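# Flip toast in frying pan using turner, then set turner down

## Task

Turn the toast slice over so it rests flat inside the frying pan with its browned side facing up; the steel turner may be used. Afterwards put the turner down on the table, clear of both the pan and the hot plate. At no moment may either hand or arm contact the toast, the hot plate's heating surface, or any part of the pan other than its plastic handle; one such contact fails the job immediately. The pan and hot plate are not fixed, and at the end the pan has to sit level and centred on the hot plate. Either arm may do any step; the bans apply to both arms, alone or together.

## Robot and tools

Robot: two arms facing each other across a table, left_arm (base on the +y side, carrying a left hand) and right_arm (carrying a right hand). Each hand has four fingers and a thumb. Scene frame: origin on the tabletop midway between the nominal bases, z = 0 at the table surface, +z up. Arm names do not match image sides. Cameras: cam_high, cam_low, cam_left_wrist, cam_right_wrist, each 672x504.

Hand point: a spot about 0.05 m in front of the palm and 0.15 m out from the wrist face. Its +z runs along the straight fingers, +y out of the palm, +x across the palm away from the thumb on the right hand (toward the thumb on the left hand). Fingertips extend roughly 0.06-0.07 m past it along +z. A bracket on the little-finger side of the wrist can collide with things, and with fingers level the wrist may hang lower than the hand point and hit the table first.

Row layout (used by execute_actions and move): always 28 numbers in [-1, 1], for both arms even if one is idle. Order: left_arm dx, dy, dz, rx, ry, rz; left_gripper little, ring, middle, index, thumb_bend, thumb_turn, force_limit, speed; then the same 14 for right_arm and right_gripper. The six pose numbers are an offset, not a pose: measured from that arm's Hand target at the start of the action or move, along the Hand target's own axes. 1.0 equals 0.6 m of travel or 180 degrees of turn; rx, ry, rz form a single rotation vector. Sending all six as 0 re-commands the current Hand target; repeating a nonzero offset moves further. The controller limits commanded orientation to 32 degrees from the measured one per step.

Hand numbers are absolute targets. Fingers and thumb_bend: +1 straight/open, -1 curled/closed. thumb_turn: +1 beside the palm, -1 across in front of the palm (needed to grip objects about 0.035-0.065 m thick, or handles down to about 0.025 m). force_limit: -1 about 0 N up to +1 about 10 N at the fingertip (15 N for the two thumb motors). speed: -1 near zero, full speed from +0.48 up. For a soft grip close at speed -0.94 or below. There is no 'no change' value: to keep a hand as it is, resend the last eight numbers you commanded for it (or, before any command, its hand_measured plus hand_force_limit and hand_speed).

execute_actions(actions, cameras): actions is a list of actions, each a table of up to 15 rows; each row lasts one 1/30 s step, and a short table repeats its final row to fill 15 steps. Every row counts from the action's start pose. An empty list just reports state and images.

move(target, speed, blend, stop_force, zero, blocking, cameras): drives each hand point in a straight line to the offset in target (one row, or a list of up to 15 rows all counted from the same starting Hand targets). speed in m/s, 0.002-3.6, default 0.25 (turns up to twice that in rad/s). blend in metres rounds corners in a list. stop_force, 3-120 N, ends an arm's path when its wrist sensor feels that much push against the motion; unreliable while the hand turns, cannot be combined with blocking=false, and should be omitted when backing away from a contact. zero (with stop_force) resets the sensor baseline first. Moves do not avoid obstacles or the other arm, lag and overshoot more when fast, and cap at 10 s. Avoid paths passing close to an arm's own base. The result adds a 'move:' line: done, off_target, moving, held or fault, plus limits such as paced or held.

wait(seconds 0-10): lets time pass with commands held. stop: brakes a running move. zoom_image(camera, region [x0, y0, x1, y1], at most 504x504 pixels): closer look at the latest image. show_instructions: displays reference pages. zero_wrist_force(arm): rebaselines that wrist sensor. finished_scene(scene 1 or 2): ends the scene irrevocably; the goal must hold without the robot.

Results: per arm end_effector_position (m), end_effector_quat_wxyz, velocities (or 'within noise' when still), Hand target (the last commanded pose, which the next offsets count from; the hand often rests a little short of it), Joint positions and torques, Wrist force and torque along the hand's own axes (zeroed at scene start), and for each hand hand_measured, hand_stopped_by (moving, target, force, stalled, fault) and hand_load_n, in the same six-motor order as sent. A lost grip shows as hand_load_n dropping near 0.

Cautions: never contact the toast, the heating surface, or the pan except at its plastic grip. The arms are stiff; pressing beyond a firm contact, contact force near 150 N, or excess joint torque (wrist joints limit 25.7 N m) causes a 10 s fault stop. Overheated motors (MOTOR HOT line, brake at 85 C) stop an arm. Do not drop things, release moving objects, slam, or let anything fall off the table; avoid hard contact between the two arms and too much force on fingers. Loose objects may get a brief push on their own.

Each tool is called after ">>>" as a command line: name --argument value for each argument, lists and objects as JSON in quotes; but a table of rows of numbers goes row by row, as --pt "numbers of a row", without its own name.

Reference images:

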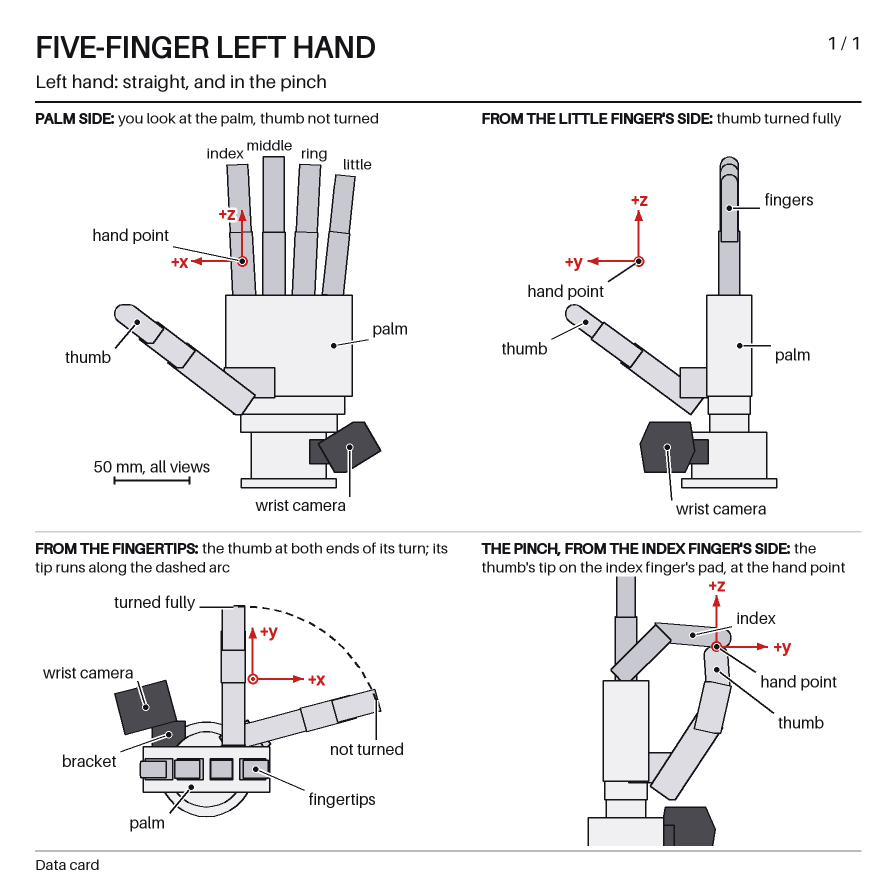

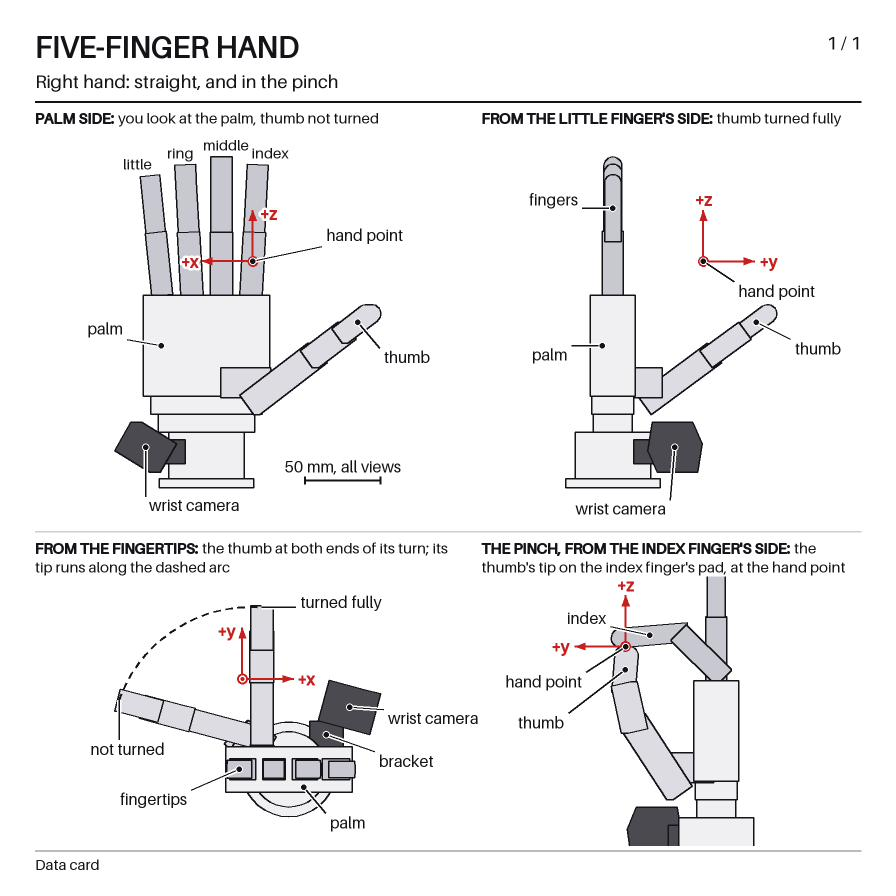

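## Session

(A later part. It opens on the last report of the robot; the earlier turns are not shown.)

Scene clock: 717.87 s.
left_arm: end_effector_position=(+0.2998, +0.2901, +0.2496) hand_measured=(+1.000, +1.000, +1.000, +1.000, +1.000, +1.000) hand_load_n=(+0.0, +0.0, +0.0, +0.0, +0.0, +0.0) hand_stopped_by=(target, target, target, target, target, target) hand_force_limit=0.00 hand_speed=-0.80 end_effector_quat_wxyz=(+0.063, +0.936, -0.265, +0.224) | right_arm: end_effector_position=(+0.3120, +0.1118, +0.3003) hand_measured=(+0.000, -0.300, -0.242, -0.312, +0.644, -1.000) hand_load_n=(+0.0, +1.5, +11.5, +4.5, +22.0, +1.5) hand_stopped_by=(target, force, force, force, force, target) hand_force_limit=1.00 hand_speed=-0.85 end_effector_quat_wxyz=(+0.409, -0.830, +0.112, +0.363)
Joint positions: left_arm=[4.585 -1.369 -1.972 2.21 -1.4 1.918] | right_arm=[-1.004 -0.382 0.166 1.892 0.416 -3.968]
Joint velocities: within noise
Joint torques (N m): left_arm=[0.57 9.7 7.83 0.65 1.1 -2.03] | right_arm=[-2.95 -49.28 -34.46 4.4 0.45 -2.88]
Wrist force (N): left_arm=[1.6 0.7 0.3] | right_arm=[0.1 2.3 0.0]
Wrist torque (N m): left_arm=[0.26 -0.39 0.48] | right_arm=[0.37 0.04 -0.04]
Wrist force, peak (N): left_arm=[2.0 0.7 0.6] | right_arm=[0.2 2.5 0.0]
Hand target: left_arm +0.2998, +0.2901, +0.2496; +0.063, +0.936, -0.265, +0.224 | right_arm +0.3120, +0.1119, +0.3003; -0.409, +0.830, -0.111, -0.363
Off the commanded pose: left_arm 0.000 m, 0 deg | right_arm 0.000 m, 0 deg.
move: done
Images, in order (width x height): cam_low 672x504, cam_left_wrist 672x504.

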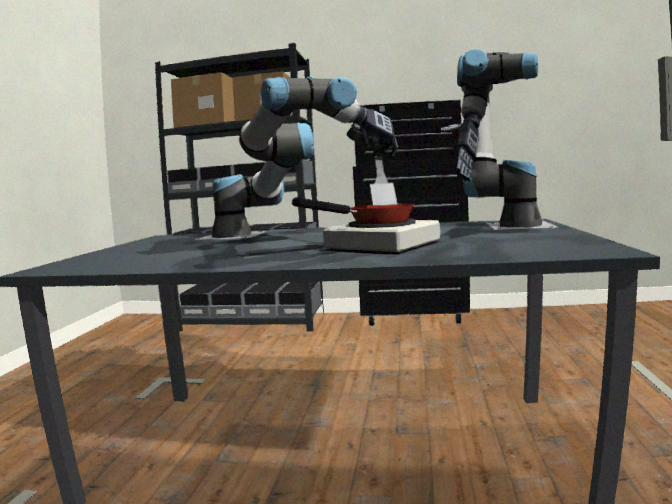

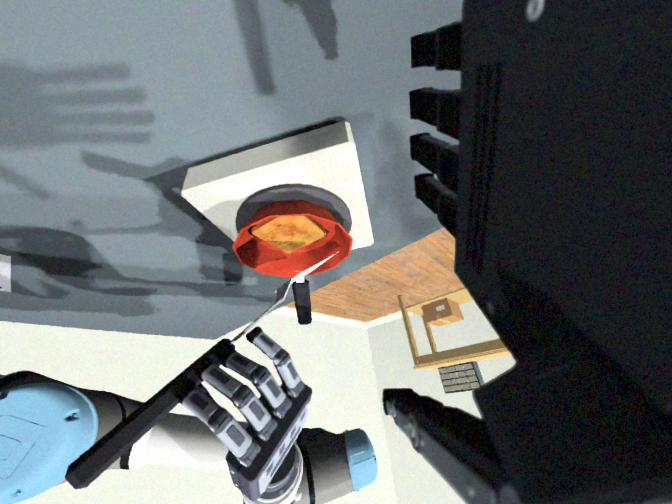

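>>> move --target '[0,0,0,0,0,0,1,1,1,1,1,1,0,-0.8,-0.1885,-0.0027,-0.0019,0,0,0,0,-0.7,-0.75,-0.75,0.15,-1,1,-0.85]' --speed 0.15 --cameras '["cam_left_wrist","cam_low","cam_high"]'

>>> zoom_image --camera "cam_left_wrist" --region '[220, 190, 360, 290]'

>>> zoom_image --camera "cam_high" --region '[235, 200, 335, 290]'

>>> zoom_image --camera "cam_low" --region '[320, 170, 450, 260]'

Scene clock: 723.67 s.
left_arm: end_effector_position=(+0.2998, +0.2901, +0.2496) hand_measured=(+1.000, +1.000, +1.000, +1.000, +1.000, +1.000) hand_load_n=(+0.0, +0.0, +0.0, +0.0, +0.0, +0.0) hand_stopped_by=(target, target, target, target, target, target) hand_force_limit=0.00 hand_speed=-0.80 end_effector_quat_wxyz=(+0.063, +0.936, -0.265, +0.224) | right_arm: end_effector_position=(+0.2330, +0.0994, +0.3802) hand_measured=(+0.000, -0.300, -0.242, -0.312, +0.644, -1.000) hand_load_n=(+0.0, +1.5, +11.5, +4.5, +22.5, +1.0) hand_stopped_by=(target, force, force, force, force, target) hand_force_limit=1.00 hand_speed=-0.85 end_effector_quat_wxyz=(+0.409, -0.830, +0.111, +0.363)
Joint positions: left_arm=[4.585 -1.369 -1.972 2.21 -1.4 1.918] | right_arm=[-0.953 -0.705 0.556 1.713 0.413 -3.845]
Joint velocities: within noise
Joint torques (N m): left_arm=[2.48 8.76 7.45 0.91 0.77 -1.91] | right_arm=[8.88 -67.81 -4.32 0.73 -3.33 2.62]
Wrist force (N): left_arm=[1.4 0.7 0.0] | right_arm=[0.4 2.3 0.1]
Wrist torque (N m): left_arm=[0.27 -0.37 0.47] | right_arm=[0.37 0.00 -0.04]
Wrist force, peak (N): left_arm=[1.9 0.6 0.7] | right_arm=[1.4 2.4 0.1]
Hand target: left_arm +0.2998, +0.2901, +0.2496; +0.063, +0.936, -0.265, +0.224 | right_arm +0.2329, +0.0993, +0.3803; -0.409, +0.830, -0.111, -0.363
Off the commanded pose: left_arm 0.000 m, 0 deg | right_arm 0.000 m, 0 deg.
move: done
Images, in order (width x height): cam_high 672x504, cam_low 672x504, cam_left_wrist 672x504.

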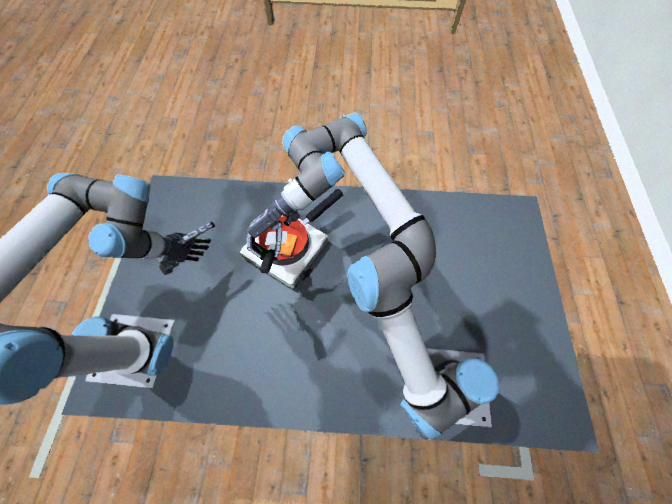

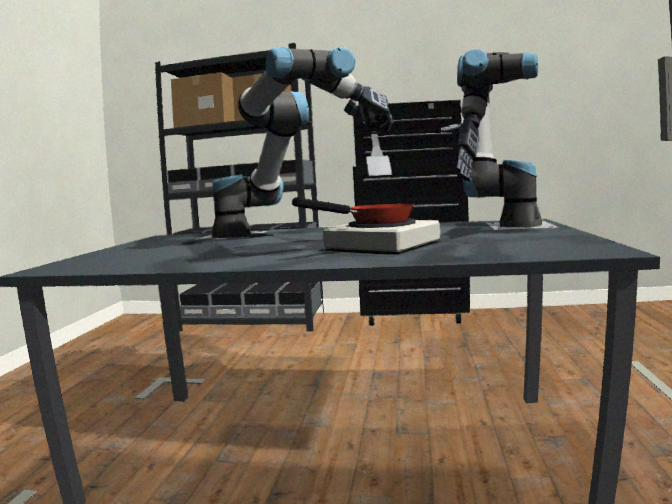

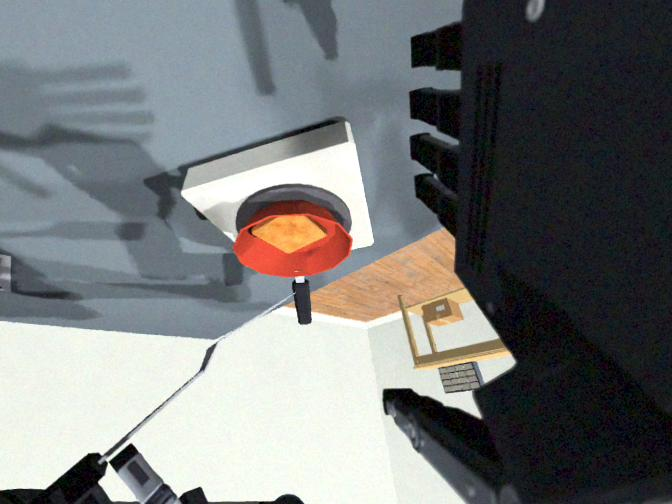

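Scaled by 3.600.

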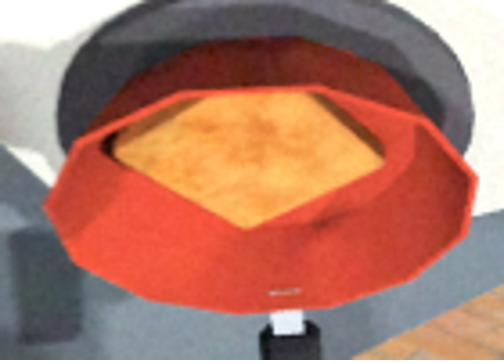

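Scaled by 5.040.

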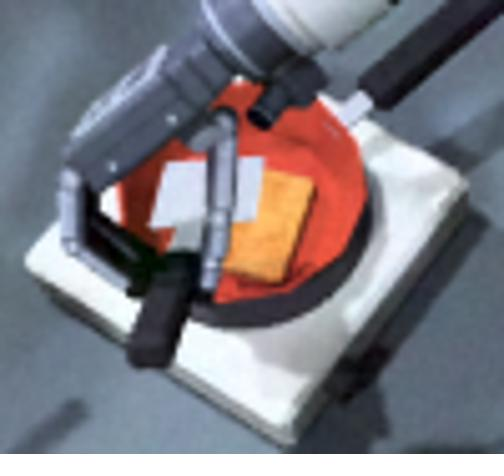

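Scaled by 3.877.

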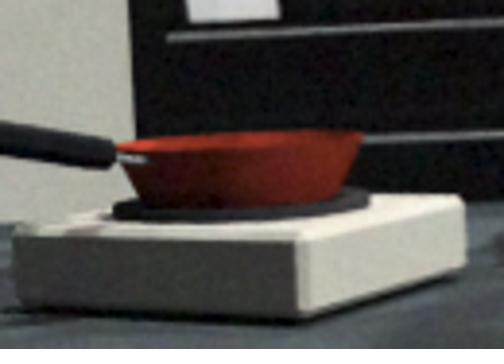

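>>> move --pt "0 0 0 0 0 0 1 1 1 1 1 1 0 -0.8 -0.0463 -0.0397 -0.0268 0 0 0 0 -0.7 -0.75 -0.75 0.15 -1 1 -0.85" --pt "0 0 0 0 0 0 1 1 1 1 1 1 0 -0.8 -0.1488 0.3497 -0.4272 0 0 0 0 -0.7 -0.75 -0.75 0.15 -1 1 -0.85" --speed 0.2 --blend 0.03 --cameras '["cam_high","cam_low"]'

>>> zoom_image --camera "cam_high" --region '[235, 200, 335, 290]'

Scene clock: 733.60 s.
left_arm: end_effector_position=(+0.2998, +0.2901, +0.2496) hand_measured=(+1.000, +1.000, +1.000, +1.000, +1.000, +1.000) hand_load_n=(+0.0, +0.0, +0.0, +0.0, +0.0, +0.0) hand_stopped_by=(target, target, target, target, target, target) hand_force_limit=0.00 hand_speed=-0.80 end_effector_quat_wxyz=(+0.063, +0.936, -0.265, +0.224) | right_arm: end_effector_position=(+0.1995, -0.2397, +0.4198) hand_measured=(+0.000, -0.300, -0.242, -0.312, +0.644, -1.000) hand_load_n=(+0.0, +1.5, +11.5, +4.5, +22.5, +1.5) hand_stopped_by=(target, force, force, force, force, target) hand_force_limit=1.00 hand_speed=-0.85 end_effector_quat_wxyz=(+0.409, -0.830, +0.111, +0.363)
Joint positions: left_arm=[4.585 -1.369 -1.972 2.21 -1.4 1.918] | right_arm=[-1.596 -1.382 1.708 2.183 0.746 -4.928]
Joint velocities: within noise
Joint torques (N m): left_arm=[2.38 10.27 8.74 0.75 0.8 -1.93] | right_arm=[-8.8 -38.56 -2.9 4.2 1.5 -3.21]
Wrist force (N): left_arm=[1.3 0.4 0.3] | right_arm=[0.1 2.5 0.1]
Wrist torque (N m): left_arm=[0.20 -0.35 0.47] | right_arm=[0.38 0.05 -0.04]
Wrist force, peak (N): left_arm=[1.9 0.5 0.7] | right_arm=[-0.1 3.1 -0.7]
Hand target: left_arm +0.2998, +0.2901, +0.2496; +0.063, +0.936, -0.265, +0.224 | right_arm +0.1995, -0.2398, +0.4198; -0.409, +0.830, -0.111, -0.363
Off the commanded pose: left_arm 0.000 m, 0 deg | right_arm 0.000 m, 0 deg.
move: done; blend cut to 0.02 m at target 1
Images, in order (width x height): cam_high 672x504, cam_low 672x504.

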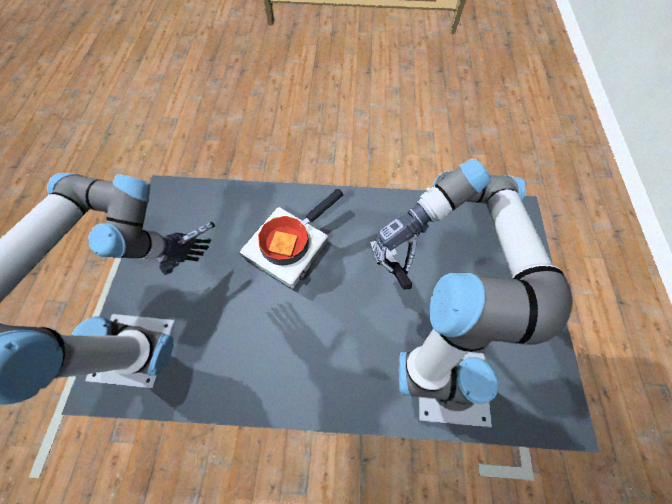

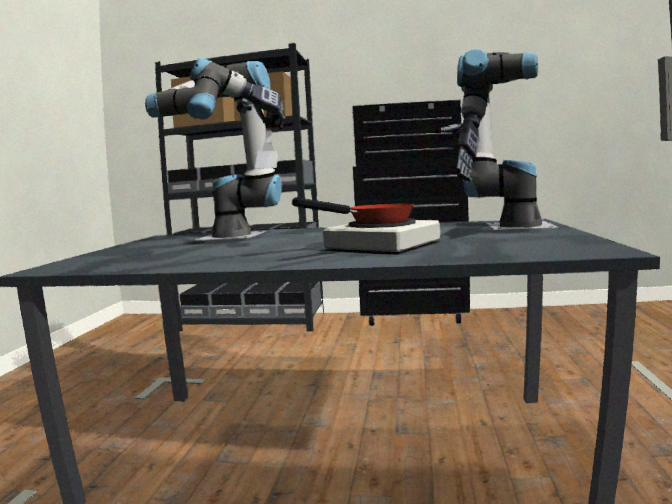

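Scaled by 5.040.

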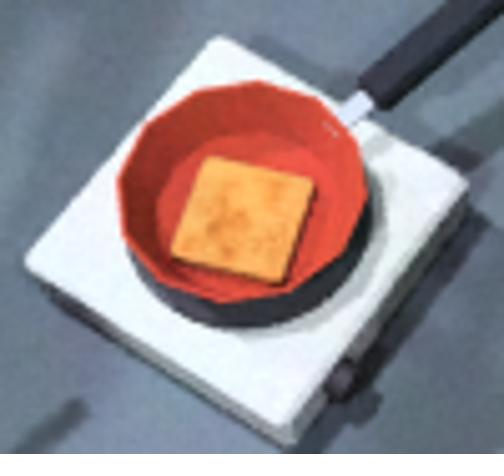

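>>> move --target '[0,0,0,0,0,0,1,1,1,1,1,1,0,-0.8,0.2896,0.2670,0.1399,0,0.1366,-0.2026,0,-0.7,-0.75,-0.75,0.15,-1,1,-0.85]' --speed 0.25 --cameras '["cam_high","cam_low","cam_right_wrist"]'

Scene clock: 748.03 s.
left_arm: end_effector_position=(+0.2998, +0.2901, +0.2496) hand_measured=(+1.000, +1.000, +1.000, +1.000, +1.000, +1.000) hand_load_n=(+0.0, +0.0, +0.0, +0.0, -0.5, +0.0) hand_stopped_by=(target, target, target, target, target, target) hand_force_limit=0.00 hand_speed=-0.80 end_effector_quat_wxyz=(+0.063, +0.936, -0.265, +0.224) | right_arm: end_effector_position=(+0.2029, -0.2592, +0.1699) hand_measured=(+0.000, -0.300, -0.242, -0.312, +0.644, -1.000) hand_load_n=(+0.0, +1.5, +12.0, +4.0, +22.0, +2.0) hand_stopped_by=(target, force, force, force, force, target) hand_force_limit=1.00 hand_speed=-0.85 end_effector_quat_wxyz=(-0.469, +0.880, +0.069, -0.036)
Joint positions: left_arm=[4.585 -1.369 -1.972 2.21 -1.4 1.918] | right_arm=[-1.762 -1.426 2.187 1.3 0.685 -5.316]
Joint velocities: within noise
Joint torques (N m): left_arm=[0.4 9.49 8.07 0.73 0.91 -1.84] | right_arm=[-11.54 -6.48 1.35 0.62 -3.01 -3.11]
Wrist force (N): left_arm=[1.6 0.7 0.6] | right_arm=[-0.5 2.4 0.1]
Wrist torque (N m): left_arm=[0.24 -0.38 0.48] | right_arm=[0.36 0.01 0.12]
Wrist force, peak (N): left_arm=[1.9 0.6 0.5] | right_arm=[-0.5 2.7 0.2]
Hand target: left_arm +0.2998, +0.2901, +0.2496; +0.063, +0.936, -0.265, +0.224 | right_arm +0.2029, -0.2592, +0.1698; -0.469, +0.880, +0.069, -0.036
Off the commanded pose: left_arm 0.000 m, 0 deg | right_arm 0.000 m, 0 deg.
move: done
Images, in order (width x height): cam_high 672x504, cam_low 672x504, cam_right_wrist 672x504.

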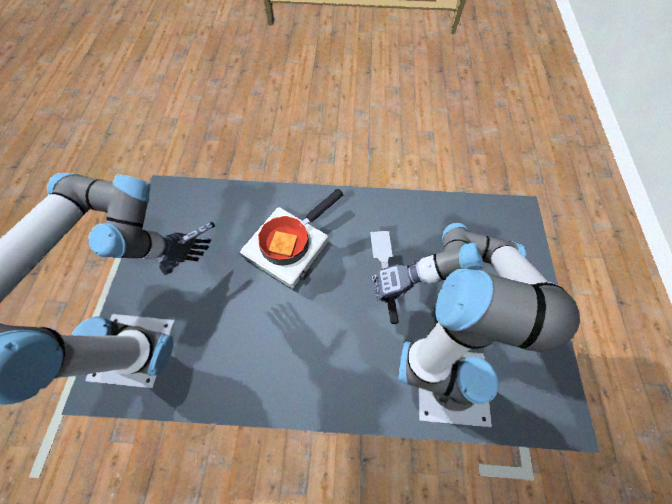

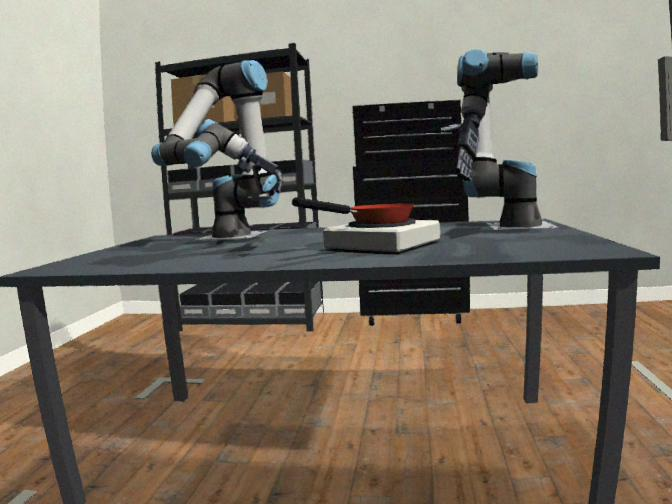

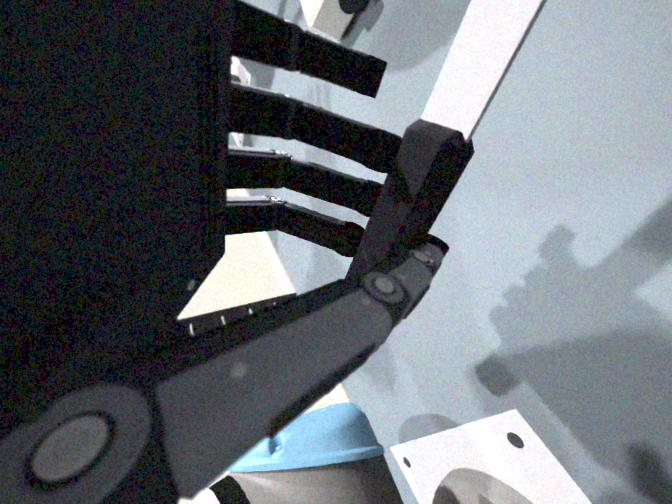

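>>> move --target '[0,0,0,0,0,0,1,1,1,1,1,1,0,-0.8,0,0.1589,0.1071,0,0,0,0,-0.7,-0.75,-0.75,0.15,-1,1,-0.85]' --speed 0.12 --cameras '[]'

>>> move --target '[0,0,0,0,0,0,1,1,1,1,1,1,0,-0.8,0,0.0553,0.0373,0,0,0,0,-0.7,-0.75,-0.75,0.15,-1,1,-0.85]' --speed 0.015 --stop_force 3 --cameras '["cam_high","cam_low","cam_right_wrist"]'

Scene clock: 752.77 s.
left_arm: end_effector_position=(+0.2998, +0.2901, +0.2496) hand_measured=(+1.000, +1.000, +1.000, +1.000, +1.000, +1.000) hand_load_n=(+0.0, +0.0, +0.0, +0.0, -0.5, +0.0) hand_stopped_by=(target, target, target, target, target, target) hand_force_limit=0.00 hand_speed=-0.80 end_effector_quat_wxyz=(+0.063, +0.936, -0.265, +0.224) | right_arm: end_effector_position=(+0.2029, -0.2591, +0.0549) hand_measured=(+0.000, -0.300, -0.242, -0.312, +0.644, -1.000) hand_load_n=(+0.0, +1.0, +12.5, +4.0, +22.0, +1.5) hand_stopped_by=(target, force, force, force, force, target) hand_force_limit=1.00 hand_speed=-0.85 end_effector_quat_wxyz=(-0.469, +0.880, +0.069, -0.036)
Joint positions: left_arm=[4.585 -1.369 -1.972 2.21 -1.4 1.918] | right_arm=[-1.761 -1.149 2.267 0.943 0.685 -5.316]
Joint velocities: within noise
Joint torques (N m): left_arm=[0.82 9.44 8.54 0.66 0.65 -1.82] | right_arm=[8.59 -12.66 -22.8 1.03 -2.91 2.3]
Wrist force (N): left_arm=[1.4 0.7 0.4] | right_arm=[-0.5 2.2 0.2]
Wrist torque (N m): left_arm=[0.25 -0.36 0.47] | right_arm=[0.30 -0.01 0.08]
Wrist force, peak (N): left_arm=[1.9 0.6 0.3] | right_arm=[-0.5 2.9 0.5]
Hand target: left_arm +0.2998, +0.2901, +0.2496; +0.063, +0.936, -0.265, +0.224 | right_arm +0.2029, -0.2591, +0.0548; -0.469, +0.880, +0.069, -0.036
Off the commanded pose: left_arm 0.000 m, 0 deg | right_arm 0.000 m, 0 deg.
move: done
No camera images: "cameras" was empty.

Scene clock: 756.00 s.
left_arm: end_effector_position=(+0.2998, +0.2901, +0.2496) hand_measured=(+1.000, +1.000, +1.000, +1.000, +1.000, +1.000) hand_load_n=(+0.0, +0.0, +0.0, +0.0, +0.0, +0.0) hand_stopped_by=(target, target, target, target, target, target) hand_force_limit=0.00 hand_speed=-0.80 end_effector_quat_wxyz=(+0.063, +0.936, -0.265, +0.224) | right_arm: end_effector_position=(+0.2029, -0.2591, +0.0226) hand_measured=(+0.000, -0.300, -0.242, -0.312, +0.644, -1.000) hand_load_n=(+0.0, -1.5, +12.5, +6.0, +22.0, +1.0) hand_stopped_by=(target, force, force, force, force, target) hand_force_limit=1.00 hand_speed=-0.85 end_effector_quat_wxyz=(-0.469, +0.880, +0.069, -0.036)
Joint positions: left_arm=[4.585 -1.369 -1.972 2.21 -1.4 1.918] | right_arm=[-1.761 -1.058 2.272 0.847 0.685 -5.316]
Joint velocities: within noise
Joint torques (N m): left_arm=[0.87 8.4 8.85 0.59 0.58 -1.82] | right_arm=[8.29 -39.05 4.92 4.07 1.35 2.21]
Wrist force (N): left_arm=[1.7 0.5 0.6] | right_arm=[-0.7 -0.4 -0.7]
Wrist torque (N m): left_arm=[0.21 -0.39 0.49] | right_arm=[0.33 0.15 -0.34]
Wrist force, peak (N): left_arm=[1.9 1.0 0.3] | right_arm=[-1.6 -13.7 -11.2]
Hand target: left_arm +0.2998, +0.2901, +0.2496; +0.063, +0.936, -0.265, +0.224 | right_arm +0.2029, -0.2591, +0.0226; -0.469, +0.880, +0.069, -0.036 (not the last commanded pose)
Off the commanded pose: left_arm 0.000 m, 0 deg | right_arm 0.008 m, 0 deg.
move: contact (right_arm)
Images, in order (width x height): cam_high 672x504, cam_low 672x504, cam_right_wrist 672x504.

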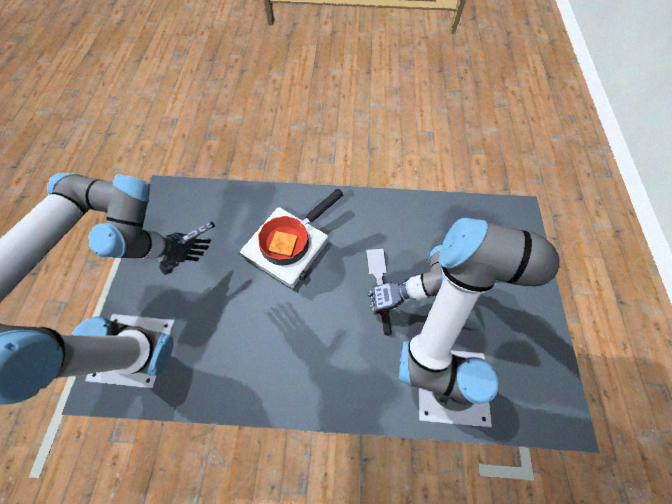

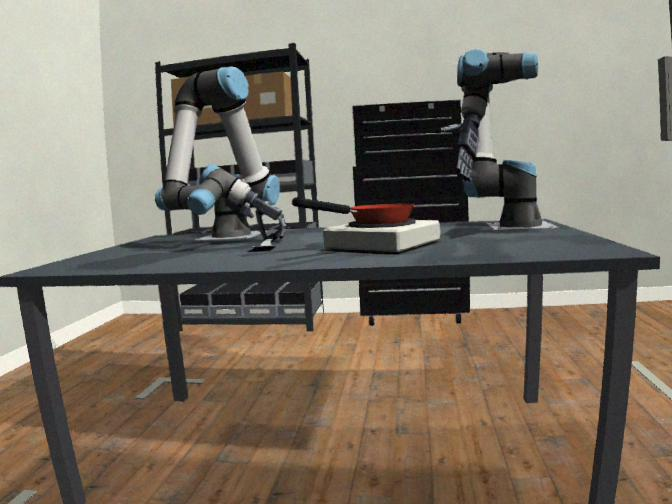

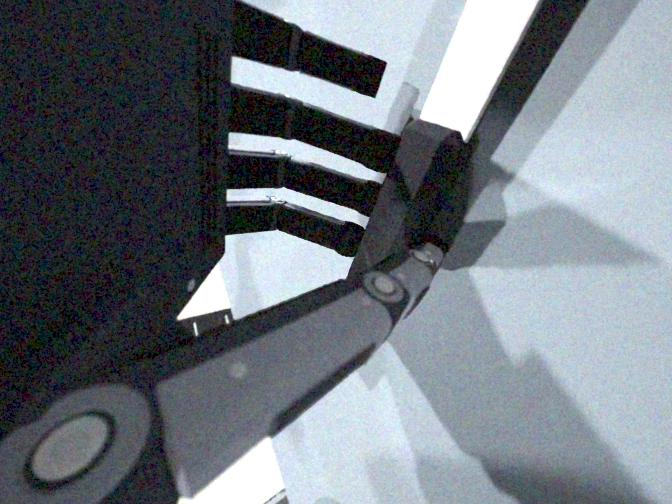

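>>> execute_actions --actions '[[[0,0,0,0,0,0,1,1,1,1,1,1,0,-0.8,0,0,0,0,0,0,0,-0.7,0.2,0.2,0.8,-1,1,-0.7]],[[0,0,0,0,0,0,1,1,1,1,1,1,0,-0.8,0,0,0,0,0,0,0,-0.7,0.2,0.2,0.8,-1,1,-0.7]],[[0,0,0,0,0,0,1,1,1,1,1,1,0,-0.8,0,0,0,0,0,0,0,-0.7,0.2,0.2,0.8,-1,1,-0.7]]]' --cameras '["cam_high","cam_low","cam_right_wrist"]'

Scene clock: 760.93 s.
left_arm: end_effector_position=(+0.2998, +0.2901, +0.2496) hand_measured=(+1.000, +1.000, +1.000, +1.000, +1.000, +1.000) hand_load_n=(+0.0, +0.0, +0.0, +0.0, -0.5, +0.0) hand_stopped_by=(target, target, target, target, target, target) hand_force_limit=0.00 hand_speed=-0.80 end_effector_quat_wxyz=(+0.063, +0.936, -0.265, +0.224) | right_arm: end_effector_position=(+0.2029, -0.2591, +0.0226) hand_measured=(+0.000, -0.300, +0.200, +0.200, +0.800, -1.000) hand_load_n=(+0.0, -1.0, -0.5, +0.0, +0.0, +0.0) hand_stopped_by=(target, force, target, target, target, target) hand_force_limit=1.00 hand_speed=-0.70 end_effector_quat_wxyz=(-0.469, +0.880, +0.069, -0.036)
Joint positions: left_arm=[4.585 -1.369 -1.972 2.21 -1.4 1.918] | right_arm=[-1.761 -1.058 2.272 0.847 0.685 -5.316]
Joint velocities: within noise
Joint torques (N m): left_arm=[0.54 10.01 7.67 0.64 0.63 -1.89] | right_arm=[3.42 -31.39 -17.32 -0.14 1.07 0.89]
Wrist force (N): left_arm=[1.4 0.7 0.5] | right_arm=[-1.0 -6.9 -1.9]
Wrist torque (N m): left_arm=[0.25 -0.35 0.47] | right_arm=[0.26 0.17 -0.39]
Wrist force, peak (N): left_arm=[2.1 0.4 0.5] | right_arm=[-0.8 -6.8 -4.0]
Hand target: left_arm +0.2998, +0.2901, +0.2496; +0.063, +0.936, -0.265, +0.224 | right_arm +0.2029, -0.2591, +0.0226; -0.469, +0.880, +0.069, -0.036
Off the commanded pose: left_arm 0.000 m, 0 deg | right_arm 0.000 m, 0 deg.
Step readings (end_effector_position of left_arm | right_arm):
0: (+0.2998, +0.2901, +0.2496) | (+0.2029, -0.2591, +0.0226)
1: (+0.2998, +0.2901, +0.2496) | (+0.2029, -0.2591, +0.0226)
2: (+0.2998, +0.2901, +0.2496) | (+0.2029, -0.2591, +0.0226)
4: (+0.2998, +0.2901, +0.2496) | (+0.2029, -0.2591, +0.0226)
8: (+0.2998, +0.2901, +0.2496) | (+0.2029, -0.2591, +0.0226)
15: (+0.2998, +0.2901, +0.2496) | (+0.2029, -0.2591, +0.0226)
16: (+0.2998, +0.2901, +0.2496) | (+0.2029, -0.2591, +0.0226)
17: (+0.2998, +0.2901, +0.2496) | (+0.2029, -0.2591, +0.0226)
19: (+0.2998, +0.2901, +0.2496) | (+0.2029, -0.2591, +0.0226)
23: (+0.2998, +0.2901, +0.2496) | (+0.2029, -0.2591, +0.0226)
30: (+0.2998, +0.2901, +0.2496) | (+0.2029, -0.2591, +0.0226)
31: (+0.2998, +0.2901, +0.2496) | (+0.2029, -0.2591, +0.0226)
32: (+0.2998, +0.2901, +0.2496) | (+0.2029, -0.2591, +0.0226)
34: (+0.2998, +0.2901, +0.2496) | (+0.2029, -0.2591, +0.0226)
38: (+0.2998, +0.2901, +0.2496) | (+0.2029, -0.2591, +0.0226)
45: (+0.2998, +0.2901, +0.2496) | (+0.2029, -0.2591, +0.0226)
Images, in order (width x height): cam_high 672x504, cam_low 672x504, cam_right_wrist 672x504.

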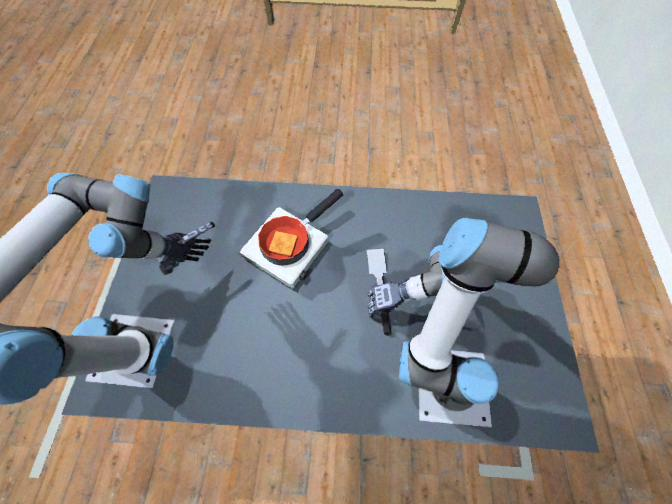

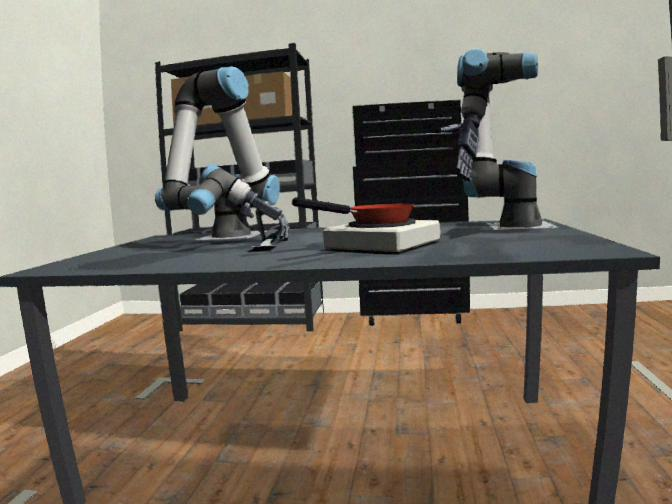

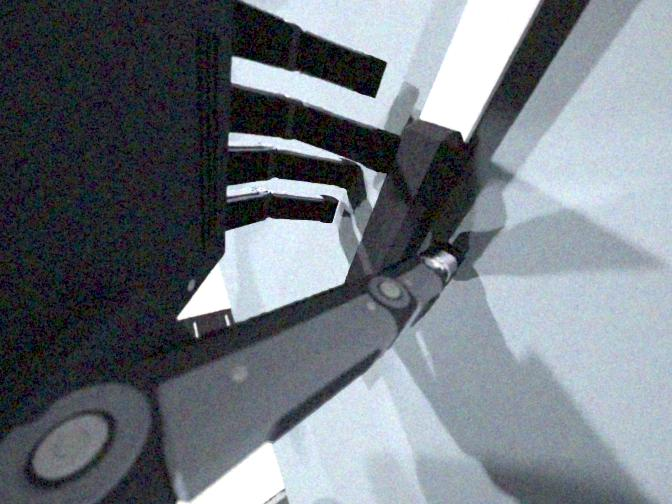

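>>> move --target '[0,0,0,0,0,0,1,1,1,1,1,1,0,-0.8,0,0,-0.15,0,0,0,0,-0.7,0.2,0.2,0.8,-1,1,-0.7]' --speed 0.06 --cameras '["cam_high","cam_right_wrist"]'

>>> zoom_image --camera "cam_high" --region '[335, 220, 435, 350]'

Scene clock: 765.13 s.
left_arm: end_effector_position=(+0.2998, +0.2901, +0.2496) hand_measured=(+1.000, +1.000, +1.000, +1.000, +1.000, +1.000) hand_load_n=(+0.0, +0.0, +0.0, +0.0, -0.5, +0.0) hand_stopped_by=(target, target, target, target, target, target) hand_force_limit=0.00 hand_speed=-0.80 end_effector_quat_wxyz=(+0.063, +0.936, -0.265, +0.224) | right_arm: end_effector_position=(+0.2145, -0.3328, +0.0728) hand_measured=(+0.000, -0.300, +0.200, +0.200, +0.800, -1.000) hand_load_n=(+0.0, +0.0, +0.0, +0.0, +0.0, +0.0) hand_stopped_by=(target, force, target, target, target, target) hand_force_limit=1.00 hand_speed=-0.70 end_effector_quat_wxyz=(-0.469, +0.880, +0.069, -0.036)
Joint positions: left_arm=[4.585 -1.369 -1.972 2.21 -1.4 1.918] | right_arm=[-2.016 -1.163 2.297 1.15 0.831 -5.622]
Joint velocities: within noise
Joint torques (N m): left_arm=[2.16 9.41 9.16 0.55 0.73 -1.88] | right_arm=[-10.3 -36.27 -20.97 4.72 1.57 -2.87]
Wrist force (N): left_arm=[1.3 0.5 0.1] | right_arm=[-0.3 0.7 -0.6]
Wrist torque (N m): left_arm=[0.24 -0.36 0.47] | right_arm=[0.26 0.06 -0.07]
Wrist force, peak (N): left_arm=[1.8 0.9 0.5] | right_arm=[-1.0 -6.9 -2.1]
Hand target: left_arm +0.2998, +0.2901, +0.2496; +0.063, +0.936, -0.265, +0.224 | right_arm +0.2145, -0.3329, +0.0729; -0.469, +0.880, +0.069, -0.036
Off the commanded pose: left_arm 0.000 m, 0 deg | right_arm 0.000 m, 0 deg.
move: done
Images, in order (width x height): cam_high 672x504, cam_right_wrist 672x504.

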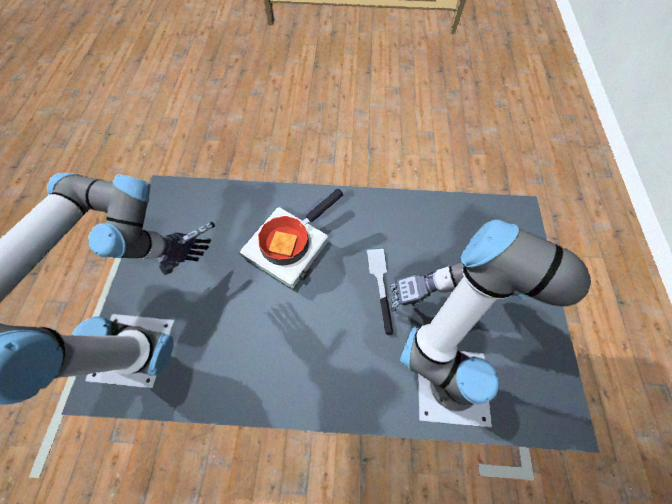

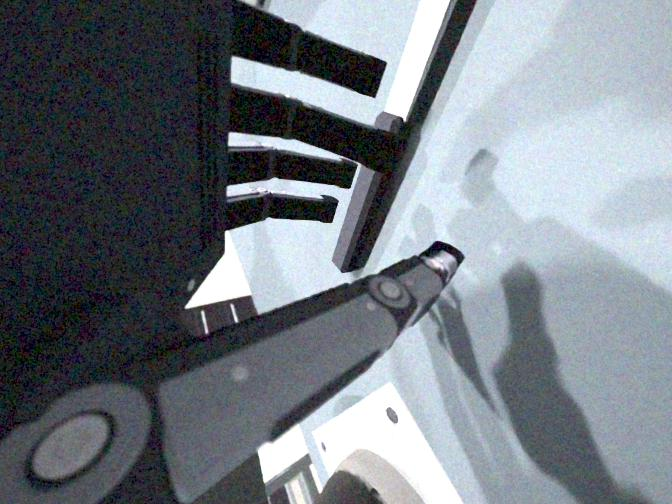

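Scaled by 3.877.

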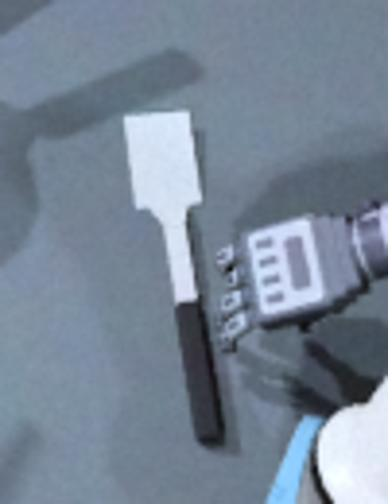

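>>> move --target '[0,0,0,0,0,0,1,1,1,1,1,1,0,-0.8,0,-0.08,-0.06,0,0,0,0,-0.7,0.2,0.2,0.8,-1,1,-0.7]' --speed 0.15 --cameras '["cam_high"]'

>>> zoom_image --camera "cam_high" --region '[235, 200, 395, 340]'

Scene clock: 768.23 s.
left_arm: end_effector_position=(+0.2998, +0.2901, +0.2496) hand_measured=(+1.000, +1.000, +1.000, +1.000, +1.000, +1.000) hand_load_n=(+0.0, +0.0, +0.0, +0.5, +0.0, +0.0) hand_stopped_by=(target, target, target, target, target, target) hand_force_limit=0.00 hand_speed=-0.80 end_effector_quat_wxyz=(+0.063, +0.936, -0.265, +0.224) | right_arm: end_effector_position=(+0.2149, -0.3359, +0.1327) hand_measured=(+0.000, -0.300, +0.200, +0.200, +0.800, -1.000) hand_load_n=(+0.0, +0.0, +0.0, +0.0, +0.0, +0.0) hand_stopped_by=(target, force, target, target, target, target) hand_force_limit=1.00 hand_speed=-0.70 end_effector_quat_wxyz=(-0.469, +0.880, +0.069, -0.036)
Joint positions: left_arm=[4.585 -1.369 -1.972 2.21 -1.4 1.918] | right_arm=[-2.026 -1.322 2.267 1.346 0.837 -5.632]
Joint velocities: within noise
Joint torques (N m): left_arm=[0.2 8.54 8.28 0.54 0.62 -1.91] | right_arm=[-11.05 -34.55 -25.61 4.48 1.43 -2.86]
Wrist force (N): left_arm=[1.6 0.6 0.4] | right_arm=[-0.4 0.8 -0.6]
Wrist torque (N m): left_arm=[0.23 -0.39 0.49] | right_arm=[0.27 0.06 -0.07]
Wrist force, peak (N): left_arm=[1.8 0.9 0.8] | right_arm=[-0.6 0.6 -1.1]
Hand target: left_arm +0.2998, +0.2901, +0.2496; +0.063, +0.936, -0.265, +0.224 | right_arm +0.2149, -0.3359, +0.1328; -0.469, +0.880, +0.069, -0.036
Off the commanded pose: left_arm 0.000 m, 0 deg | right_arm 0.000 m, 0 deg.
move: done
Images, in order (width x height): cam_high 672x504.

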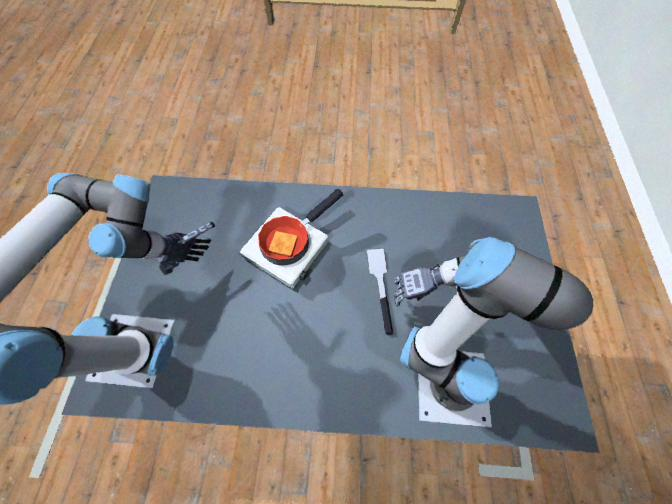

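Scaled by 3.150.

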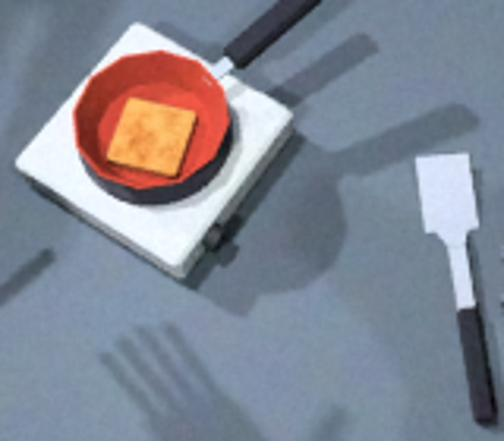

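>>> finished_scene --scene 2

The scene is finished: the task was done.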